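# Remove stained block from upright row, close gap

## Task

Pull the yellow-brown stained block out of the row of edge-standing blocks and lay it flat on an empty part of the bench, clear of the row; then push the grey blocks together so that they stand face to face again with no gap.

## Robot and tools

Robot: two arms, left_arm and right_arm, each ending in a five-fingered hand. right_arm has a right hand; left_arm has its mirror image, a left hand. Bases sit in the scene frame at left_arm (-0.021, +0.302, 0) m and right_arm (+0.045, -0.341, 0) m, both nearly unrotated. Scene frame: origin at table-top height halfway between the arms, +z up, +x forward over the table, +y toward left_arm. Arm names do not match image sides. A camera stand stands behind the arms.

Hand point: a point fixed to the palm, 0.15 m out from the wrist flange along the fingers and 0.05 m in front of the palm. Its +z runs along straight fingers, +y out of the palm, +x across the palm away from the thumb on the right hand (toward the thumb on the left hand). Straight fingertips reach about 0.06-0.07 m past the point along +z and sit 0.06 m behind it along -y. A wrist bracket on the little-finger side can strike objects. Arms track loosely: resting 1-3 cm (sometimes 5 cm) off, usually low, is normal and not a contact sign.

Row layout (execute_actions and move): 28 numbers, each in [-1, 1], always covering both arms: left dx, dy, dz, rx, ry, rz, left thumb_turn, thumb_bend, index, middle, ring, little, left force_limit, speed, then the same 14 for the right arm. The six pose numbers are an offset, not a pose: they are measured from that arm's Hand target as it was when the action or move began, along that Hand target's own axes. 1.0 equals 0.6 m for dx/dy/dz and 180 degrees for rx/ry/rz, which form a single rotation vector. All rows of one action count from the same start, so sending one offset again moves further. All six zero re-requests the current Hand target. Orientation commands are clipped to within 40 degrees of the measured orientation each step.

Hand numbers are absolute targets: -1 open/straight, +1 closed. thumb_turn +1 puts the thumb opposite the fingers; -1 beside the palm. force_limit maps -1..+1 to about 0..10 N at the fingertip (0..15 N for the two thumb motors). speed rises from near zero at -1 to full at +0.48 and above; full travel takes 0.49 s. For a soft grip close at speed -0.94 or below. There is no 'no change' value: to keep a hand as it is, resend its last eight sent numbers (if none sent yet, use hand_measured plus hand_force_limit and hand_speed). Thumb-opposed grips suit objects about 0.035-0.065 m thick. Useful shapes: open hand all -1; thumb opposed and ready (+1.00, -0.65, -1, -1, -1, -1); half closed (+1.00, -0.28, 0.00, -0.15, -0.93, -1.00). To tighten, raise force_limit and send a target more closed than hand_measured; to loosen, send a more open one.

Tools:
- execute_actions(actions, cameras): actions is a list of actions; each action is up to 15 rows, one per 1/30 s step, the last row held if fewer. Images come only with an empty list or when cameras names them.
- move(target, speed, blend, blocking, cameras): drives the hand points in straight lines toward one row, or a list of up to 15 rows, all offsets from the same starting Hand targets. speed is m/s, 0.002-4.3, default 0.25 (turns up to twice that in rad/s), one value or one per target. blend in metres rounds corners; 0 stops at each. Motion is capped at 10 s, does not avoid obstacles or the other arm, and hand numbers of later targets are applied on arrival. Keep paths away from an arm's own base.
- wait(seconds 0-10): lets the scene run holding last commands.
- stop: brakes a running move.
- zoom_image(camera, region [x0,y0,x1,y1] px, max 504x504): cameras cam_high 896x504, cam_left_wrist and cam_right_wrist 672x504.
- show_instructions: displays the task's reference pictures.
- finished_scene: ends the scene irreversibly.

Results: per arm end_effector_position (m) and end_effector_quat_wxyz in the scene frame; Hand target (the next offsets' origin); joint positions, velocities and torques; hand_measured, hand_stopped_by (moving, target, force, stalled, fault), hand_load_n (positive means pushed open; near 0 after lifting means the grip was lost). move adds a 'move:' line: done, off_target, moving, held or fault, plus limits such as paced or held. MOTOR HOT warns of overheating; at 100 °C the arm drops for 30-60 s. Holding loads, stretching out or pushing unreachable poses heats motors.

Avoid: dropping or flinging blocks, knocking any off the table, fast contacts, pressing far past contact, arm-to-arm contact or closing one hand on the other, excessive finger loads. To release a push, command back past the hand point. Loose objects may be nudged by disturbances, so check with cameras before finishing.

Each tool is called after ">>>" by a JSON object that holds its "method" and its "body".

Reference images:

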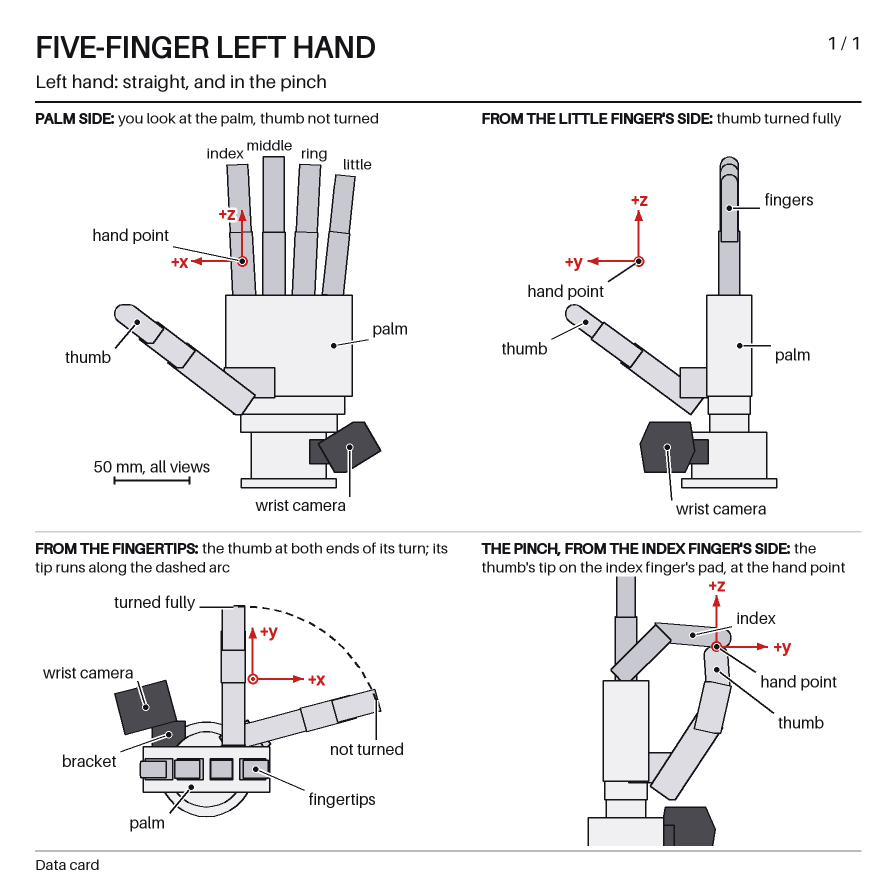

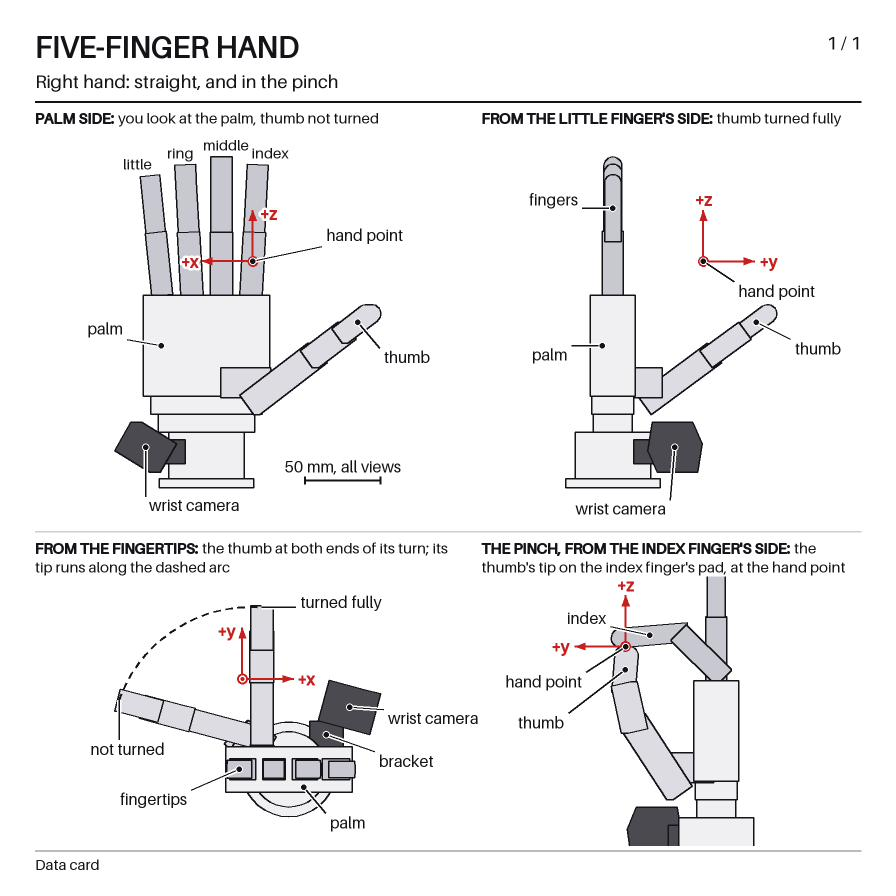

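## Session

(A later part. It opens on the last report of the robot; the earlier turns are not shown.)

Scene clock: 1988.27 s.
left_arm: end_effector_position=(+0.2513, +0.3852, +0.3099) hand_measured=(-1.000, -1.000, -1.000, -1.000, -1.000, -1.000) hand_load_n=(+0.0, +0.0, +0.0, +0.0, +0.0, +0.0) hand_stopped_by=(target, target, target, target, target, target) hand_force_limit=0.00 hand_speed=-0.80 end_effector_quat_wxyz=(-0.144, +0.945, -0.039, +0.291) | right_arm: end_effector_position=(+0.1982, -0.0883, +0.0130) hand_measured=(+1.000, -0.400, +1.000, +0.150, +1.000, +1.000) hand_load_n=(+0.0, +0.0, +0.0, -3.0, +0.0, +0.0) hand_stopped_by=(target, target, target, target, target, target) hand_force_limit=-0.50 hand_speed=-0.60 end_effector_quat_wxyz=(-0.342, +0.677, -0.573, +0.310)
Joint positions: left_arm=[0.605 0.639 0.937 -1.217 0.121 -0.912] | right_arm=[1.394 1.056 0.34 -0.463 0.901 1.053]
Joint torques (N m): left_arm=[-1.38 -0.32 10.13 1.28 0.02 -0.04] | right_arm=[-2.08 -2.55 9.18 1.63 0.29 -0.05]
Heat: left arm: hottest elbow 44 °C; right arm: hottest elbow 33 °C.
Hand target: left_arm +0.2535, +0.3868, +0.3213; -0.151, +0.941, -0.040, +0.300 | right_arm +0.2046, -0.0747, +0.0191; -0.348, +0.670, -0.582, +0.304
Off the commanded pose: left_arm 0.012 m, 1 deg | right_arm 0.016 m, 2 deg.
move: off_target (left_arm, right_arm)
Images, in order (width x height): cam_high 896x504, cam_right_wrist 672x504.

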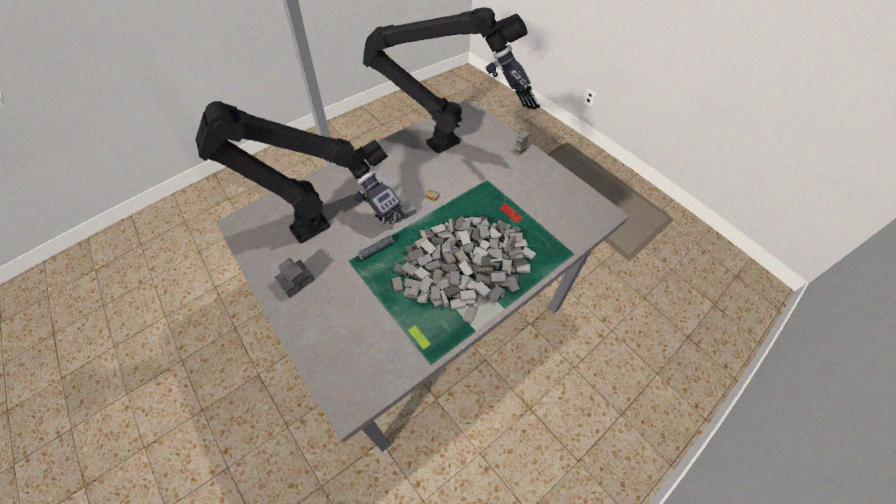

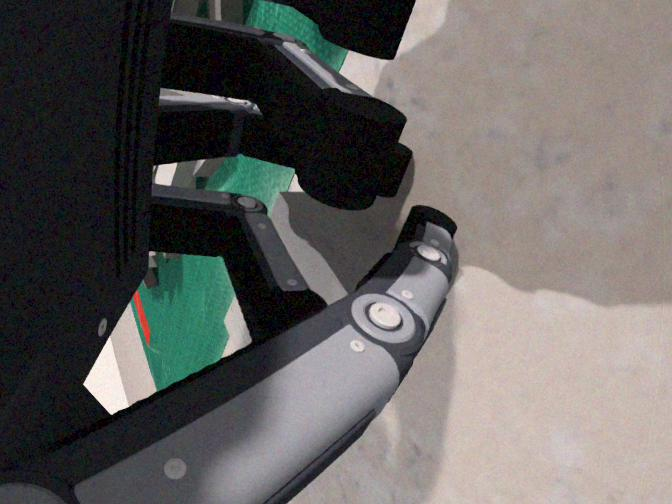

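>>> {"method": "move", "body": {"target": [0,0,0,0,0,0,-1,-1,-1,-1,-1,-1,0,-0.8,-0.0066,-0.0142,-0.0087,0,0,0,1,-0.4,1,0.15,1,1,-0.5,-0.6], "speed": 0.03, "cameras": ["cam_high","cam_right_wrist"]}}

>>> {"method": "zoom_image", "body": {"camera": "cam_high", "region": [380, 200, 420, 230]}}

Scene clock: 1994.40 s.
left_arm: end_effector_position=(+0.2513, +0.3852, +0.3099) hand_measured=(-1.000, -1.000, -1.000, -1.000, -1.000, -1.000) hand_load_n=(+0.0, +0.0, +0.0, +0.0, +0.0, +0.0) hand_stopped_by=(target, target, target, target, target, target) hand_force_limit=0.00 hand_speed=-0.80 end_effector_quat_wxyz=(-0.144, +0.945, -0.039, +0.291) | right_arm: end_effector_position=(+0.1981, -0.0829, +0.0174) hand_measured=(+1.000, -0.400, +1.000, +0.150, +1.000, +1.000) hand_load_n=(+0.5, +0.0, +0.0, +0.0, +0.0, +0.0) hand_stopped_by=(target, target, target, target, target, target) hand_force_limit=-0.50 hand_speed=-0.60 end_effector_quat_wxyz=(-0.343, +0.677, -0.574, +0.306)
Joint positions: left_arm=[0.605 0.639 0.937 -1.217 0.121 -0.912] | right_arm=[1.394 1.056 0.356 -0.473 0.896 1.052]
Joint torques (N m): left_arm=[-1.55 -0.44 10.09 1.25 0.04 -0.02] | right_arm=[-1.96 -3.72 9.99 0.43 0.57 -0.02]
Heat: left arm: hottest elbow 44 °C; right arm: hottest elbow 33 °C.
Hand target: left_arm +0.2535, +0.3868, +0.3213; -0.151, +0.941, -0.040, +0.300 | right_arm +0.2046, -0.0706, +0.0291; -0.348, +0.670, -0.582, +0.304
Off the commanded pose: left_arm 0.012 m, 1 deg | right_arm 0.018 m, 1 deg.
move: off_target (left_arm, right_arm)
Images, in order (width x height): cam_high 896x504, cam_right_wrist 672x504.

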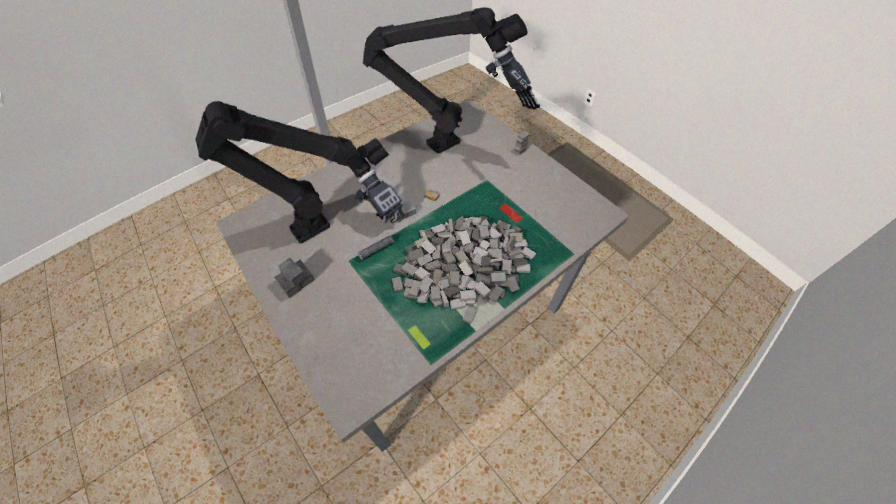

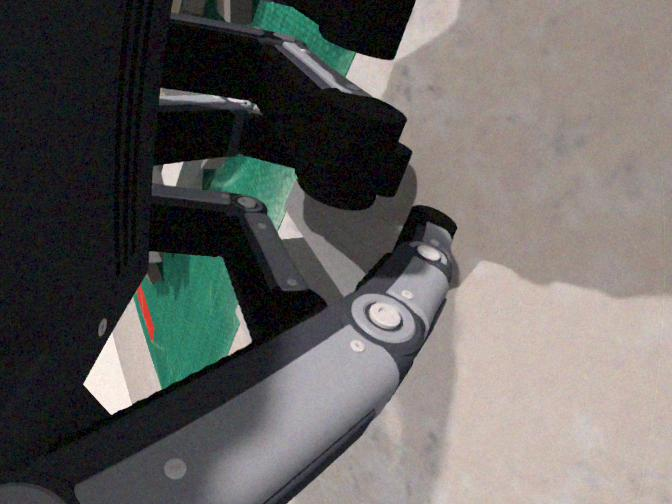

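Scaled by 12.600 from the camera's 896x504 image, which has a finer 1280x720 frame.

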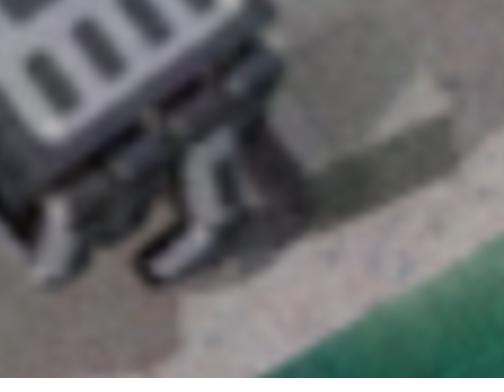

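>>> {"method": "move", "body": {"target": [0,0,0,0,0,0,-1,-1,-1,-1,-1,-1,0,-0.8,-0.0227,-0.0050,0.0043,0,0,0,1,-0.4,1,0.15,1,1,-0.5,-0.6], "speed": 0.03, "cameras": ["cam_high","cam_right_wrist"]}}

>>> {"method": "zoom_image", "body": {"camera": "cam_high", "region": [380, 200, 420, 230]}}

Scene clock: 2005.57 s.
left_arm: end_effector_position=(+0.2513, +0.3852, +0.3099) hand_measured=(-1.000, -1.000, -1.000, -1.000, -1.000, -1.000) hand_load_n=(+0.0, -0.5, +0.0, +0.0, +0.0, +0.0) hand_stopped_by=(target, target, target, target, target, target) hand_force_limit=0.00 hand_speed=-0.80 end_effector_quat_wxyz=(-0.144, +0.945, -0.039, +0.291) | right_arm: end_effector_position=(+0.1997, -0.0726, +0.0184) hand_measured=(+1.000, -0.400, +1.000, +0.150, +1.000, +1.000) hand_load_n=(+0.0, +0.0, +0.0, +0.0, +0.0, +0.0) hand_stopped_by=(target, target, target, target, target, target) hand_force_limit=-0.50 hand_speed=-0.60 end_effector_quat_wxyz=(-0.339, +0.679, -0.573, +0.309)
Joint positions: left_arm=[0.605 0.639 0.937 -1.217 0.121 -0.912] | right_arm=[1.394 1.099 0.388 -0.473 0.896 1.052]
Joint torques (N m): left_arm=[-1.61 -0.5 10.07 1.25 0.05 -0.03] | right_arm=[-1.67 -3.96 10.02 0.8 0.62 0.03]
Heat: left arm: hottest elbow 44 °C; right arm: hottest elbow 32 °C.
Hand target: left_arm +0.2535, +0.3868, +0.3213; -0.151, +0.941, -0.040, +0.300 | right_arm +0.2065, -0.0567, +0.0300; -0.348, +0.670, -0.582, +0.304
Off the commanded pose: left_arm 0.012 m, 1 deg | right_arm 0.021 m, 2 deg.
move: off_target (left_arm, right_arm)
Images, in order (width x height): cam_high 896x504, cam_right_wrist 672x504.

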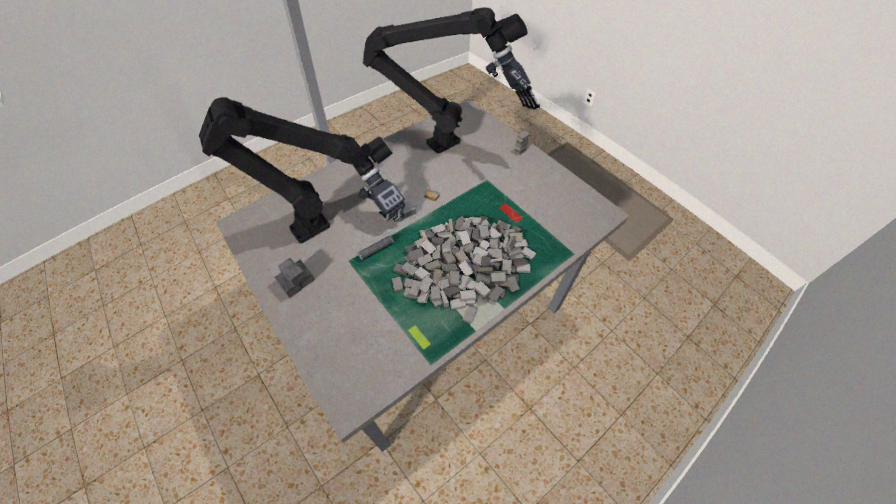

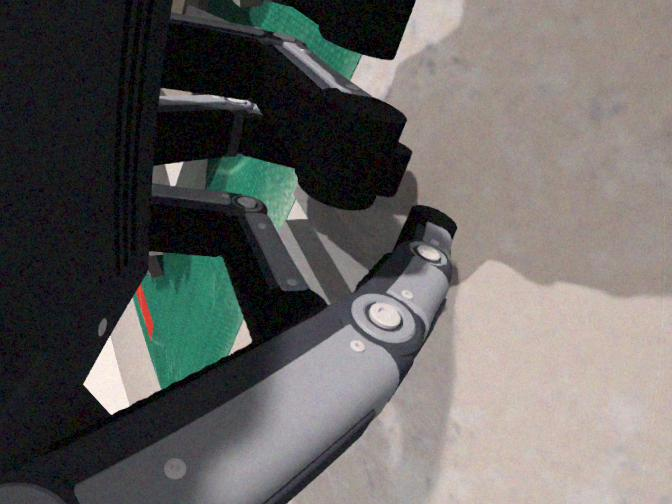

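Scaled by 12.600 from the camera's 896x504 image, which has a finer 1280x720 frame.

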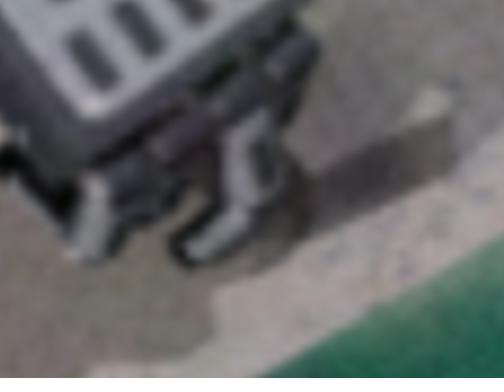

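>>> {"method": "move", "body": {"target": [0,0,0,0,0,0,-1,-1,-1,-1,-1,-1,0,-0.8,-0.0161,-0.0028,0.0041,0,0,0,1,-0.4,1,0.15,1,1,-0.5,-0.6], "speed": 0.03, "cameras": ["cam_high","cam_right_wrist"]}}

>>> {"method": "zoom_image", "body": {"camera": "cam_high", "region": [380, 200, 420, 230]}}

>>> {"method": "zoom_image", "body": {"camera": "cam_right_wrist", "region": [240, 180, 500, 400]}}

Scene clock: 2013.93 s.
left_arm: end_effector_position=(+0.2513, +0.3852, +0.3099) hand_measured=(-1.000, -1.000, -1.000, -1.000, -1.000, -1.000) hand_load_n=(+0.0, +0.0, +0.0, +0.0, +0.0, +0.0) hand_stopped_by=(target, target, target, target, target, target) hand_force_limit=0.00 hand_speed=-0.80 end_effector_quat_wxyz=(-0.144, +0.945, -0.039, +0.291) | right_arm: end_effector_position=(+0.2010, -0.0651, +0.0181) hand_measured=(+1.000, -0.400, +1.000, +0.150, +1.000, +1.000) hand_load_n=(+0.0, +0.5, +0.0, +0.0, +0.0, +0.0) hand_stopped_by=(target, target, target, target, target, target) hand_force_limit=-0.50 hand_speed=-0.60 end_effector_quat_wxyz=(-0.335, +0.681, -0.572, +0.311)
Joint positions: left_arm=[0.605 0.639 0.937 -1.217 0.121 -0.912] | right_arm=[1.394 1.132 0.411 -0.473 0.896 1.052]
Joint torques (N m): left_arm=[-1.14 -0.67 10.07 1.22 0.01 -0.02] | right_arm=[-1.67 -4.42 9.95 1.22 0.64 0.05]
Heat: left arm: hottest elbow 44 °C; right arm: hottest elbow 33 °C.
Hand target: left_arm +0.2535, +0.3868, +0.3213; -0.151, +0.941, -0.040, +0.300 | right_arm +0.2081, -0.0467, +0.0300; -0.348, +0.670, -0.582, +0.304
Off the commanded pose: left_arm 0.012 m, 1 deg | right_arm 0.023 m, 2 deg.
move: off_target (left_arm, right_arm)
Images, in order (width x height): cam_high 896x504, cam_right_wrist 672x504.

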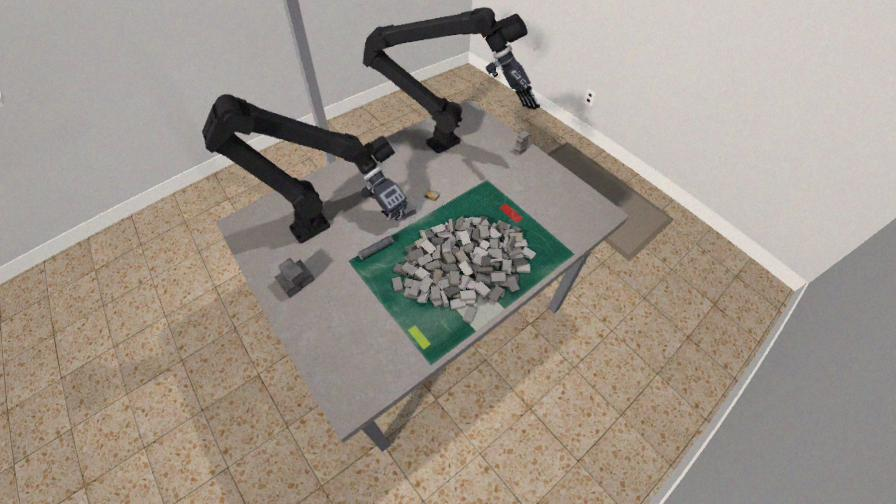

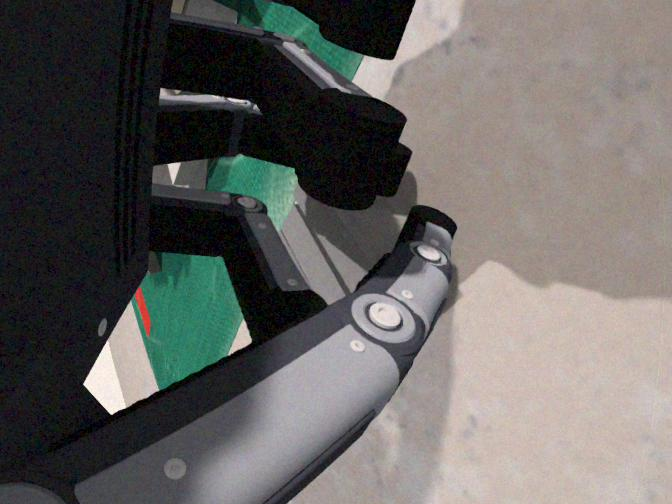

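Scaled by 12.600 from the camera's 896x504 image, which has a finer 1280x720 frame.

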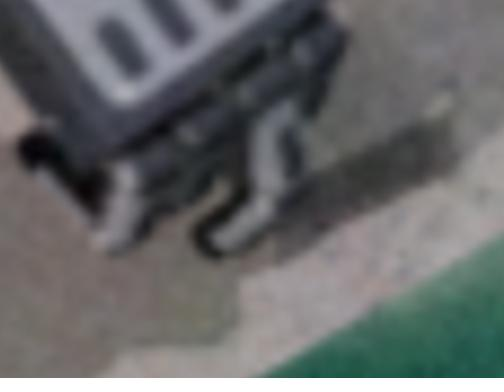

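Scaled by 1.938 from the camera's 672x504 image, which has a finer 960x720 frame.

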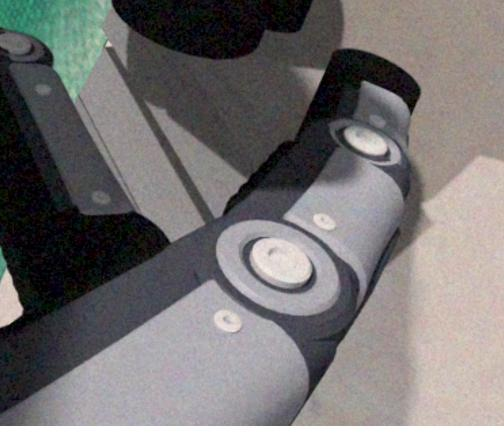

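>>> {"method": "move", "body": {"target": [0,0,0,0,0,0,-1,-1,-1,-1,-1,-1,0,-0.8,-0.0130,-0.0020,0.0029,0,0,0,1,-0.4,1,0.15,1,1,-0.5,-0.6], "speed": 0.03, "cameras": ["cam_high","cam_right_wrist"]}}

>>> {"method": "zoom_image", "body": {"camera": "cam_high", "region": [380, 200, 420, 230]}}

>>> {"method": "zoom_image", "body": {"camera": "cam_right_wrist", "region": [240, 180, 500, 400]}}

Scene clock: 2021.67 s.
left_arm: end_effector_position=(+0.2513, +0.3852, +0.3099) hand_measured=(-1.000, -1.000, -1.000, -1.000, -1.000, -1.000) hand_load_n=(-0.5, +0.0, +0.0, +0.0, -0.5, +0.0) hand_stopped_by=(target, target, target, target, target, target) hand_force_limit=0.00 hand_speed=-0.80 end_effector_quat_wxyz=(-0.144, +0.945, -0.039, +0.291) | right_arm: end_effector_position=(+0.2018, -0.0613, +0.0164) hand_measured=(+1.000, -0.400, +1.000, +0.150, +1.000, +1.000) hand_load_n=(-0.5, +0.0, +0.0, +0.0, +0.0, +0.0) hand_stopped_by=(target, target, target, target, target, target) hand_force_limit=-0.50 hand_speed=-0.60 end_effector_quat_wxyz=(-0.331, +0.683, -0.570, +0.314)
Joint positions: left_arm=[0.605 0.639 0.937 -1.217 0.121 -0.912] | right_arm=[1.394 1.158 0.425 -0.473 0.897 1.052]
Joint torques (N m): left_arm=[-1.61 -0.62 10.07 1.24 0.01 -0.02] | right_arm=[-1.49 -4.48 10.24 1.42 0.62 0.08]
Heat: left arm: hottest elbow 44 °C; right arm: hottest elbow 33 °C.
Hand target: left_arm +0.2535, +0.3868, +0.3213; -0.151, +0.941, -0.040, +0.300 | right_arm +0.2091, -0.0387, +0.0299; -0.348, +0.670, -0.582, +0.304
Off the commanded pose: left_arm 0.012 m, 1 deg | right_arm 0.027 m, 3 deg.
move: off_target (left_arm, right_arm)
Images, in order (width x height): cam_high 896x504, cam_right_wrist 672x504.

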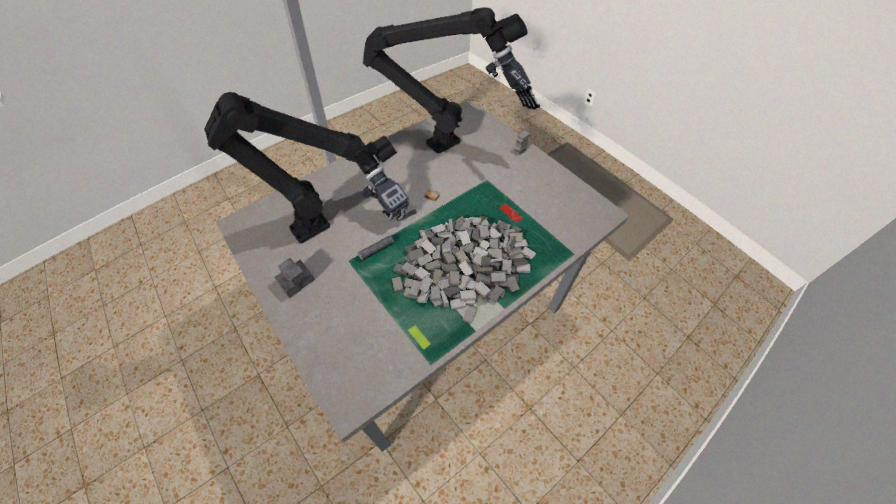

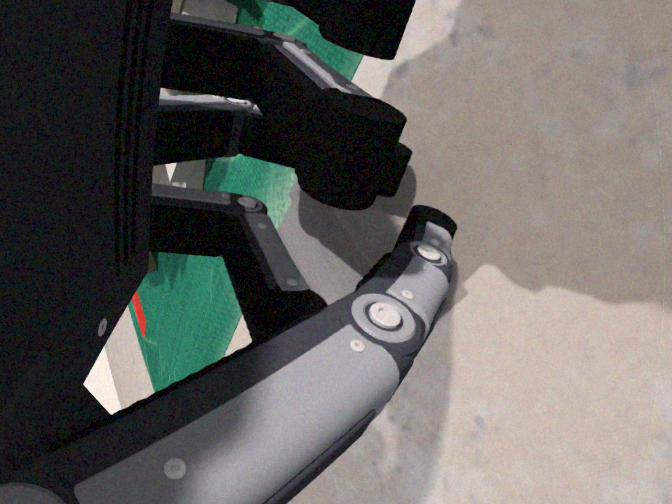

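Scaled by 12.600 from the camera's 896x504 image, which has a finer 1280x720 frame.

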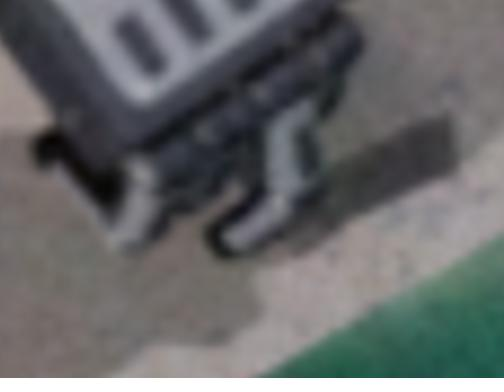

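Scaled by 1.938 from the camera's 672x504 image, which has a finer 960x720 frame.

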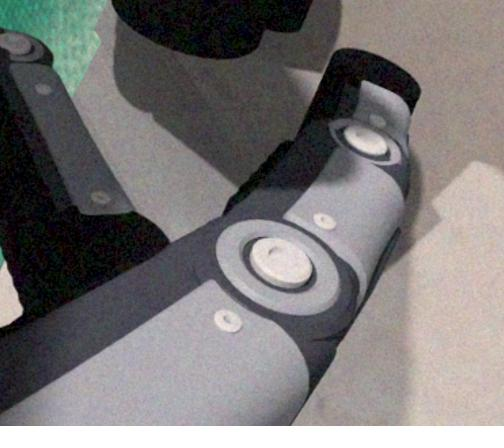

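>>> {"method": "move", "body": {"target": [0,0,0,0,0,0,-1,-1,-1,-1,-1,-1,0,-0.8,-0.0082,-0.0020,0.0014,0,0,0,1,-0.4,1,0.15,1,1,-0.5,-0.6], "speed": 0.02, "cameras": ["cam_high","cam_right_wrist"]}}

>>> {"method": "zoom_image", "body": {"camera": "cam_high", "region": [380, 200, 420, 230]}}

>>> {"method": "zoom_image", "body": {"camera": "cam_right_wrist", "region": [240, 150, 500, 370]}}

Scene clock: 2037.30 s.
left_arm: end_effector_position=(+0.2513, +0.3852, +0.3099) hand_measured=(-1.000, -1.000, -1.000, -1.000, -1.000, -1.000) hand_load_n=(+0.0, +0.0, +0.0, +0.0, +0.0, +0.5) hand_stopped_by=(target, target, target, target, target, target) hand_force_limit=0.00 hand_speed=-0.80 end_effector_quat_wxyz=(-0.144, +0.945, -0.039, +0.291) | right_arm: end_effector_position=(+0.2024, -0.0575, +0.0163) hand_measured=(+1.000, -0.400, +1.000, +0.150, +1.000, +1.000) hand_load_n=(-1.0, +0.0, +0.0, +0.0, +0.0, +0.0) hand_stopped_by=(target, target, target, target, target, target) hand_force_limit=-0.50 hand_speed=-0.60 end_effector_quat_wxyz=(-0.330, +0.684, -0.570, +0.315)
Joint positions: left_arm=[0.605 0.639 0.937 -1.217 0.121 -0.912] | right_arm=[1.394 1.173 0.437 -0.473 0.897 1.052]
Joint torques (N m): left_arm=[-1.38 -0.5 10.15 1.2 0.04 -0.06] | right_arm=[-1.49 -4.78 10.28 1.5 0.63 0.1]
Heat: left arm: hottest elbow 44 °C; right arm: hottest elbow 34 °C.
Hand target: left_arm +0.2535, +0.3868, +0.3213; -0.151, +0.941, -0.040, +0.300 | right_arm +0.2098, -0.0337, +0.0303; -0.348, +0.670, -0.582, +0.304
Off the commanded pose: left_arm 0.012 m, 1 deg | right_arm 0.029 m, 3 deg.
move: off_target (left_arm, right_arm)
Images, in order (width x height): cam_high 896x504, cam_right_wrist 672x504.

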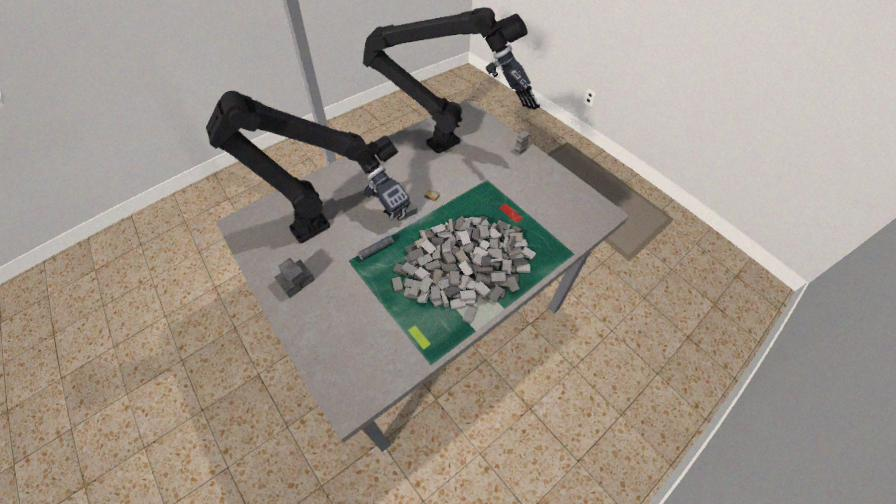

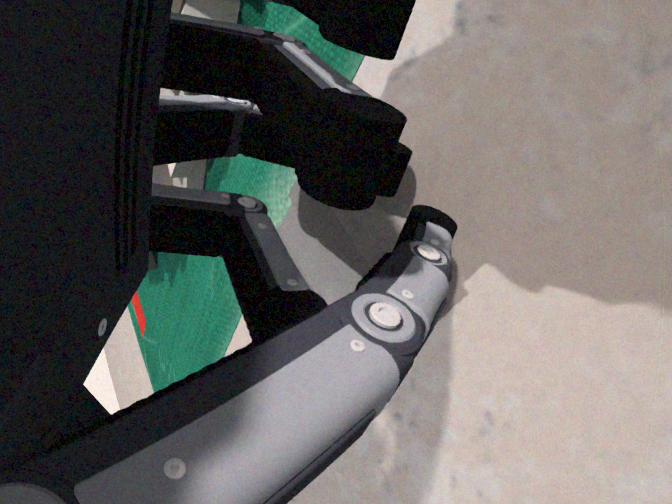

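Scaled by 12.600 from the camera's 896x504 image, which has a finer 1280x720 frame.

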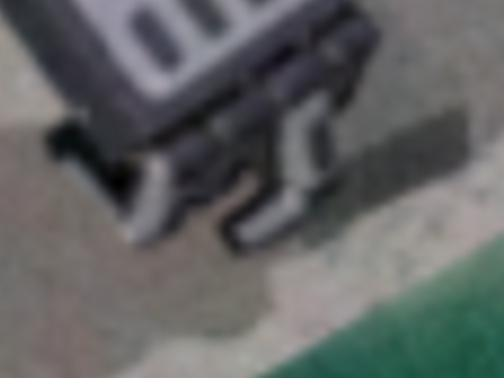

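Scaled by 1.938 from the camera's 672x504 image, which has a finer 960x720 frame.

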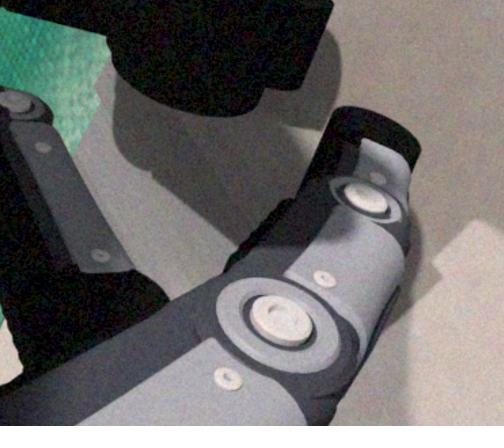

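>>> {"method": "move", "body": {"target": [0,0,0,0,0,0,-1,-1,-1,-1,-1,-1,0,-0.8,0.0742,0.0107,-0.0153,0,0,0,1,-0.4,1,0.15,1,1,-0.5,-0.6], "speed": 0.05, "cameras": ["cam_high","cam_right_wrist"]}}

>>> {"method": "zoom_image", "body": {"camera": "cam_high", "region": [380, 195, 430, 230]}}

>>> {"method": "zoom_image", "body": {"camera": "cam_right_wrist", "region": [240, 150, 500, 370]}}

Scene clock: 2048.63 s.
left_arm: end_effector_position=(+0.2513, +0.3852, +0.3099) hand_measured=(-1.000, -1.000, -1.000, -1.000, -1.000, -1.000) hand_load_n=(-0.5, +0.0, +0.0, +0.0, +0.0, +0.0) hand_stopped_by=(target, target, target, target, target, target) hand_force_limit=0.00 hand_speed=-0.80 end_effector_quat_wxyz=(-0.144, +0.945, -0.039, +0.291) | right_arm: end_effector_position=(+0.2010, -0.0735, +0.0301) hand_measured=(+1.000, -0.400, +1.000, +0.150, +1.000, +1.000) hand_load_n=(+0.0, +0.0, +0.0, +0.0, +0.0, +0.0) hand_stopped_by=(target, target, target, target, target, target) hand_force_limit=-0.50 hand_speed=-0.60 end_effector_quat_wxyz=(-0.354, +0.670, -0.580, +0.299)
Joint positions: left_arm=[0.605 0.639 0.937 -1.217 0.121 -0.912] | right_arm=[1.387 1.037 0.379 -0.483 0.892 1.05]
Joint torques (N m): left_arm=[-1.32 -0.67 10.07 1.14 0.03 -0.07] | right_arm=[-2.08 -5.01 7.02 0.31 0.56 -0.11]
Heat: left arm: hottest elbow 44 °C; right arm: hottest elbow 35 °C.
Hand target: left_arm +0.2535, +0.3868, +0.3213; -0.151, +0.941, -0.040, +0.300 | right_arm +0.2049, -0.0793, +0.0305; -0.348, +0.670, -0.581, +0.304
Off the commanded pose: left_arm 0.012 m, 1 deg | right_arm 0.007 m, 1 deg.
move: off_target (left_arm)
Images, in order (width x height): cam_high 896x504, cam_right_wrist 672x504.

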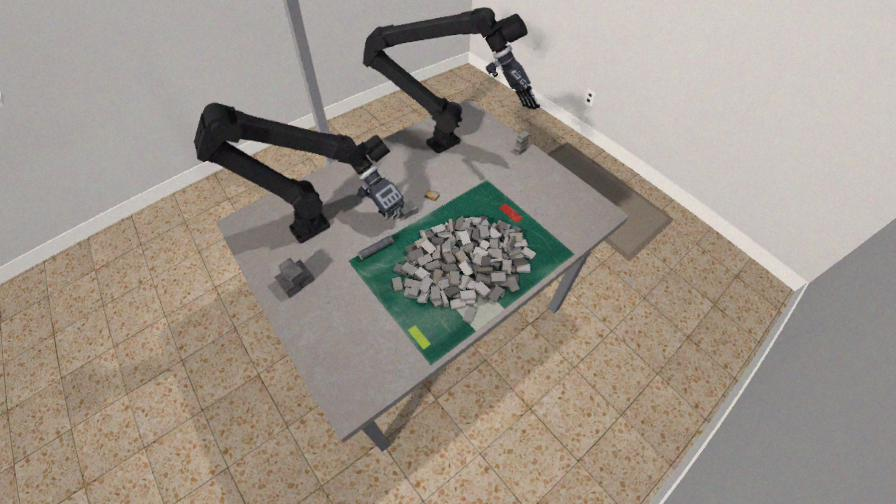

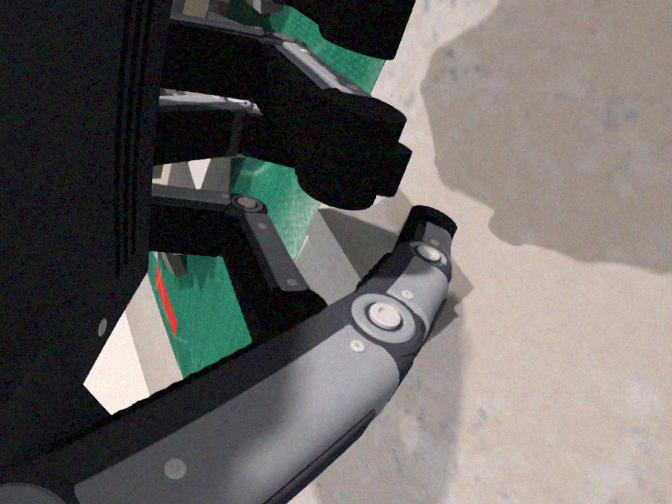

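Scaled by 10.080 from the camera's 896x504 image, which has a finer 1280x720 frame.

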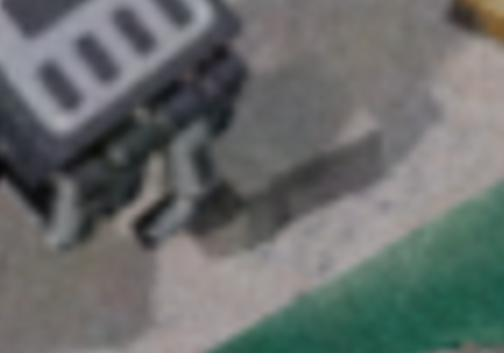

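Scaled by 1.938 from the camera's 672x504 image, which has a finer 960x720 frame.

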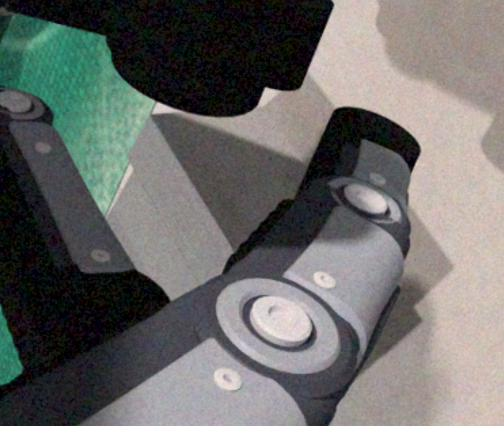

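>>> {"method": "move", "body": {"target": [0,0,0,0,0,0,-1,-1,-1,-1,-1,-1,0,-0.8,0.0495,-0.1052,-0.0822,0,0,0,1,-0.4,1,0.15,1,1,-0.5,-0.6], "speed": 0.1, "cameras": ["cam_high","cam_right_wrist"]}}

Scene clock: 2067.67 s.
left_arm: end_effector_position=(+0.2513, +0.3852, +0.3099) hand_measured=(-1.000, -1.000, -1.000, -1.000, -1.000, -1.000) hand_load_n=(+0.0, +0.0, +0.0, +0.0, +0.0, +0.0) hand_stopped_by=(target, target, target, target, target, target) hand_force_limit=0.00 hand_speed=-0.80 end_effector_quat_wxyz=(-0.144, +0.945, -0.039, +0.291) | right_arm: end_effector_position=(+0.1999, -0.1200, +0.0885) hand_measured=(+1.000, -0.400, +1.000, +0.150, +1.000, +1.000) hand_load_n=(+0.0, +0.0, +0.0, +0.0, +0.0, +0.0) hand_stopped_by=(target, target, target, target, target, target) hand_force_limit=-0.50 hand_speed=-0.60 end_effector_quat_wxyz=(-0.334, +0.679, -0.574, +0.311)
Joint positions: left_arm=[0.605 0.639 0.937 -1.217 0.121 -0.912] | right_arm=[1.351 0.746 0.432 -0.84 0.879 1.001]
Joint torques (N m): left_arm=[-1.32 -0.62 10.11 1.29 0.03 -0.06] | right_arm=[-1.61 -2.02 12.04 0.38 0.57 -0.05]
Heat: left arm: hottest elbow 44 °C; right arm: hottest elbow 33 °C.
Hand target: left_arm +0.2535, +0.3868, +0.3213; -0.151, +0.941, -0.040, +0.300 | right_arm +0.2048, -0.1091, +0.1106; -0.348, +0.670, -0.581, +0.304
Off the commanded pose: left_arm 0.012 m, 1 deg | right_arm 0.025 m, 2 deg.
move: off_target (left_arm, right_arm)
Images, in order (width x height): cam_high 896x504, cam_right_wrist 672x504.

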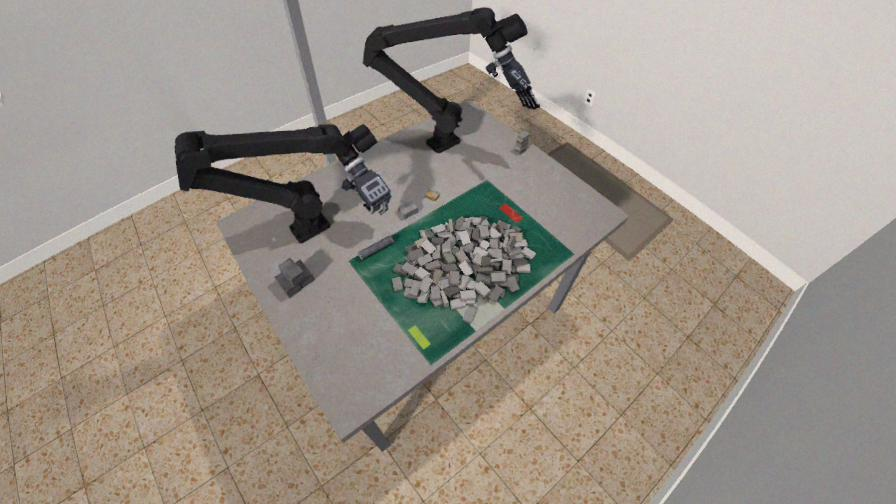

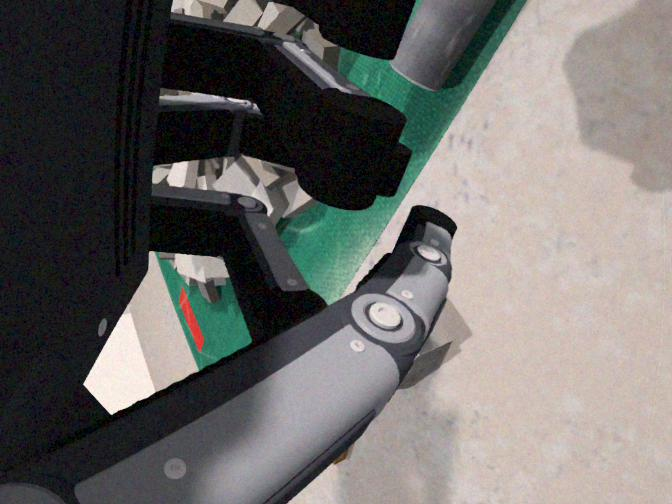

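>>> {"method": "zoom_image", "body": {"camera": "cam_high", "region": [384, 184, 444, 224]}}

>>> {"method": "zoom_image", "body": {"camera": "cam_right_wrist", "region": [330, 240, 530, 440]}}

Scaled by 8.400 from the camera's 896x504 image, which has a finer 1280x720 frame.

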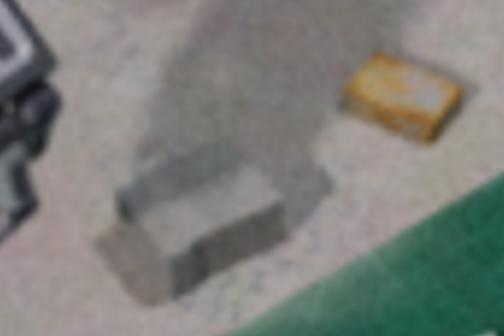

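Scaled by 2.520 from the camera's 672x504 image, which has a finer 960x720 frame.

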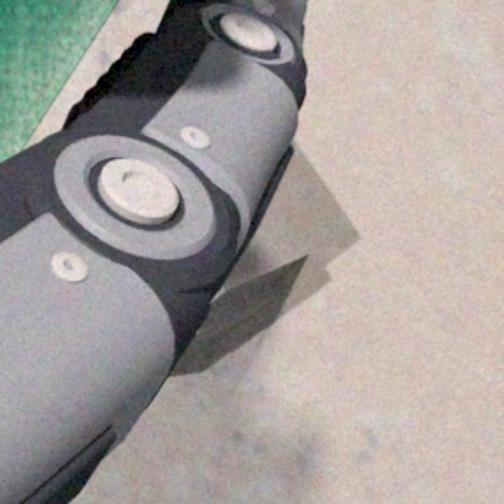

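>>> {"method": "move", "body": {"target": [0,0,0,0,0,0,-1,-1,-1,-1,-1,-1,0,-0.8,0.165,-0.0683,-0.0956,0,0,0,1,-0.4,1,0.15,1,1,-0.5,-0.6], "speed": 0.15, "cameras": ["cam_high","cam_right_wrist"]}}

>>> {"method": "zoom_image", "body": {"camera": "cam_high", "region": [384, 192, 434, 227]}}

>>> {"method": "zoom_image", "body": {"camera": "cam_right_wrist", "region": [330, 140, 630, 440]}}

Scene clock: 2078.53 s.
left_arm: end_effector_position=(+0.2513, +0.3852, +0.3099) hand_measured=(-1.000, -1.000, -1.000, -1.000, -1.000, -1.000) hand_load_n=(+0.0, +0.0, +0.0, +0.0, +0.0, +0.0) hand_stopped_by=(target, target, target, target, target, target) hand_force_limit=0.00 hand_speed=-0.80 end_effector_quat_wxyz=(-0.144, +0.945, -0.039, +0.291) | right_arm: end_effector_position=(+0.1931, -0.2115, +0.1535) hand_measured=(+1.000, -0.400, +1.000, +0.150, +1.000, +1.000) hand_load_n=(+0.0, +0.0, +0.0, +0.0, +0.0, +0.0) hand_stopped_by=(target, target, target, target, target, target) hand_force_limit=-0.50 hand_speed=-0.60 end_effector_quat_wxyz=(-0.332, +0.679, -0.577, +0.308)
Joint positions: left_arm=[0.605 0.639 0.937 -1.217 0.121 -0.912] | right_arm=[1.212 0.299 0.493 -1.216 0.809 0.826]
Joint torques (N m): left_arm=[-1.32 -0.56 10.18 1.21 0.02 -0.02] | right_arm=[-1.67 1.32 12.49 0.7 0.47 -0.12]
Heat: left arm: hottest elbow 44 °C; right arm: hottest elbow 35 °C.
Hand target: left_arm +0.2535, +0.3868, +0.3213; -0.151, +0.941, -0.040, +0.300 | right_arm +0.1953, -0.2102, +0.1773; -0.348, +0.670, -0.582, +0.304
Off the commanded pose: left_arm 0.012 m, 1 deg | right_arm 0.024 m, 2 deg.
move: off_target (left_arm, right_arm)
Images, in order (width x height): cam_high 896x504, cam_right_wrist 672x504.

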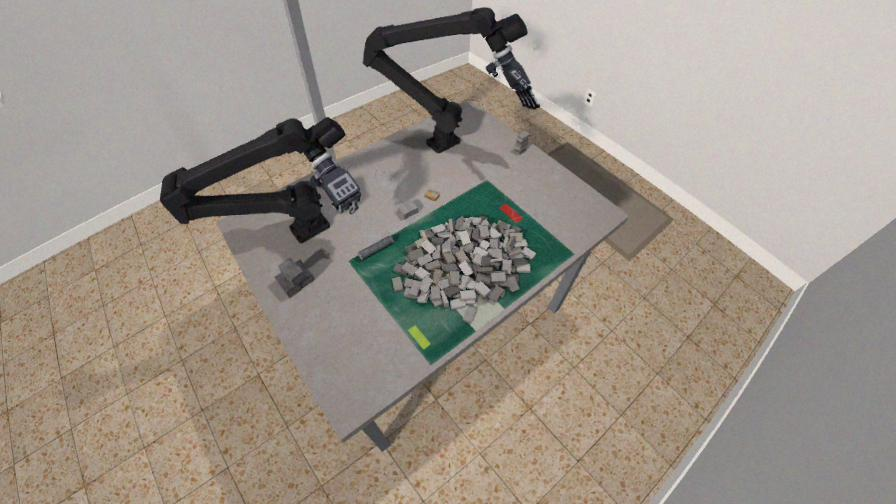

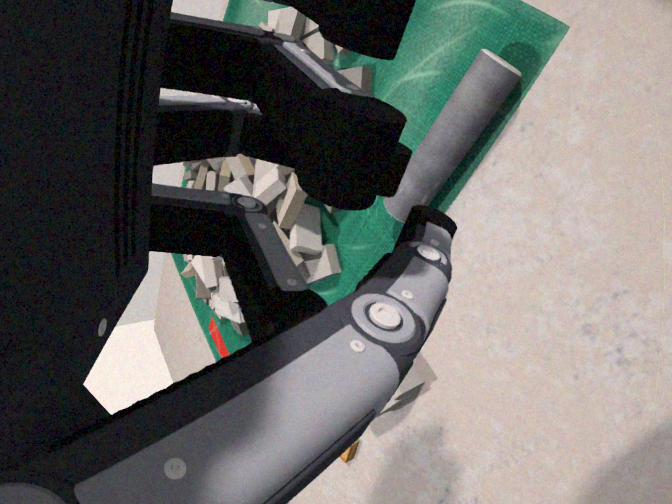

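Scaled by 10.080 from the camera's 896x504 image, which has a finer 1280x720 frame.

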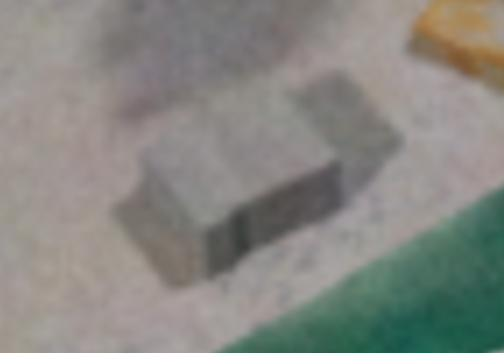

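Scaled by 1.680 from the camera's 672x504 image, which has a finer 960x720 frame.

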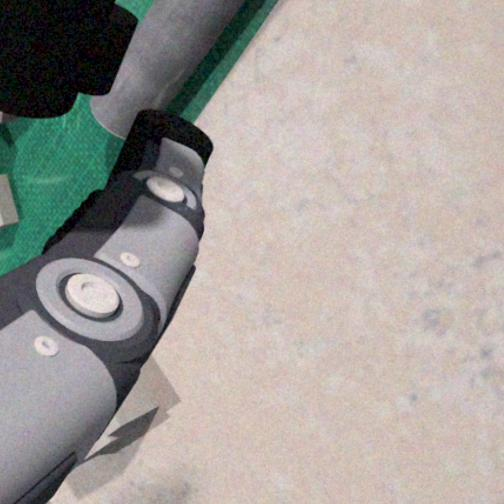

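>>> {"method": "zoom_image", "body": {"camera": "cam_high", "region": [392, 198, 424, 223]}}

>>> {"method": "zoom_image", "body": {"camera": "cam_high", "region": [270, 130, 550, 290]}}

Scaled by 15.750 from the camera's 896x504 image, which has a finer 1280x720 frame.

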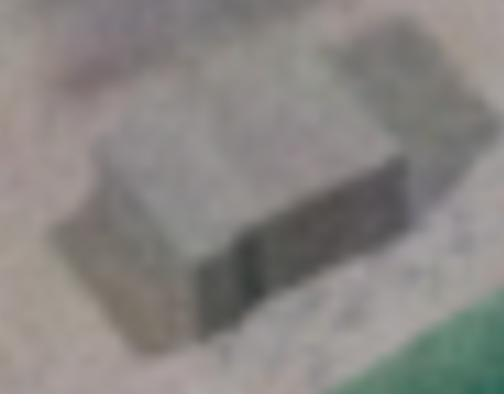

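Scaled by 1.800 from the camera's 896x504 image, which has a finer 1280x720 frame.

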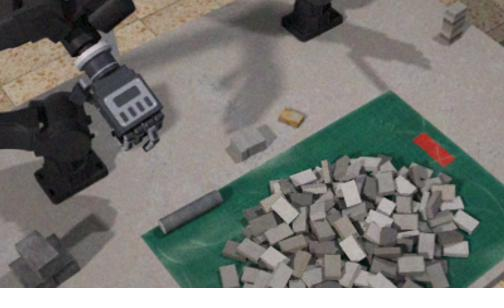

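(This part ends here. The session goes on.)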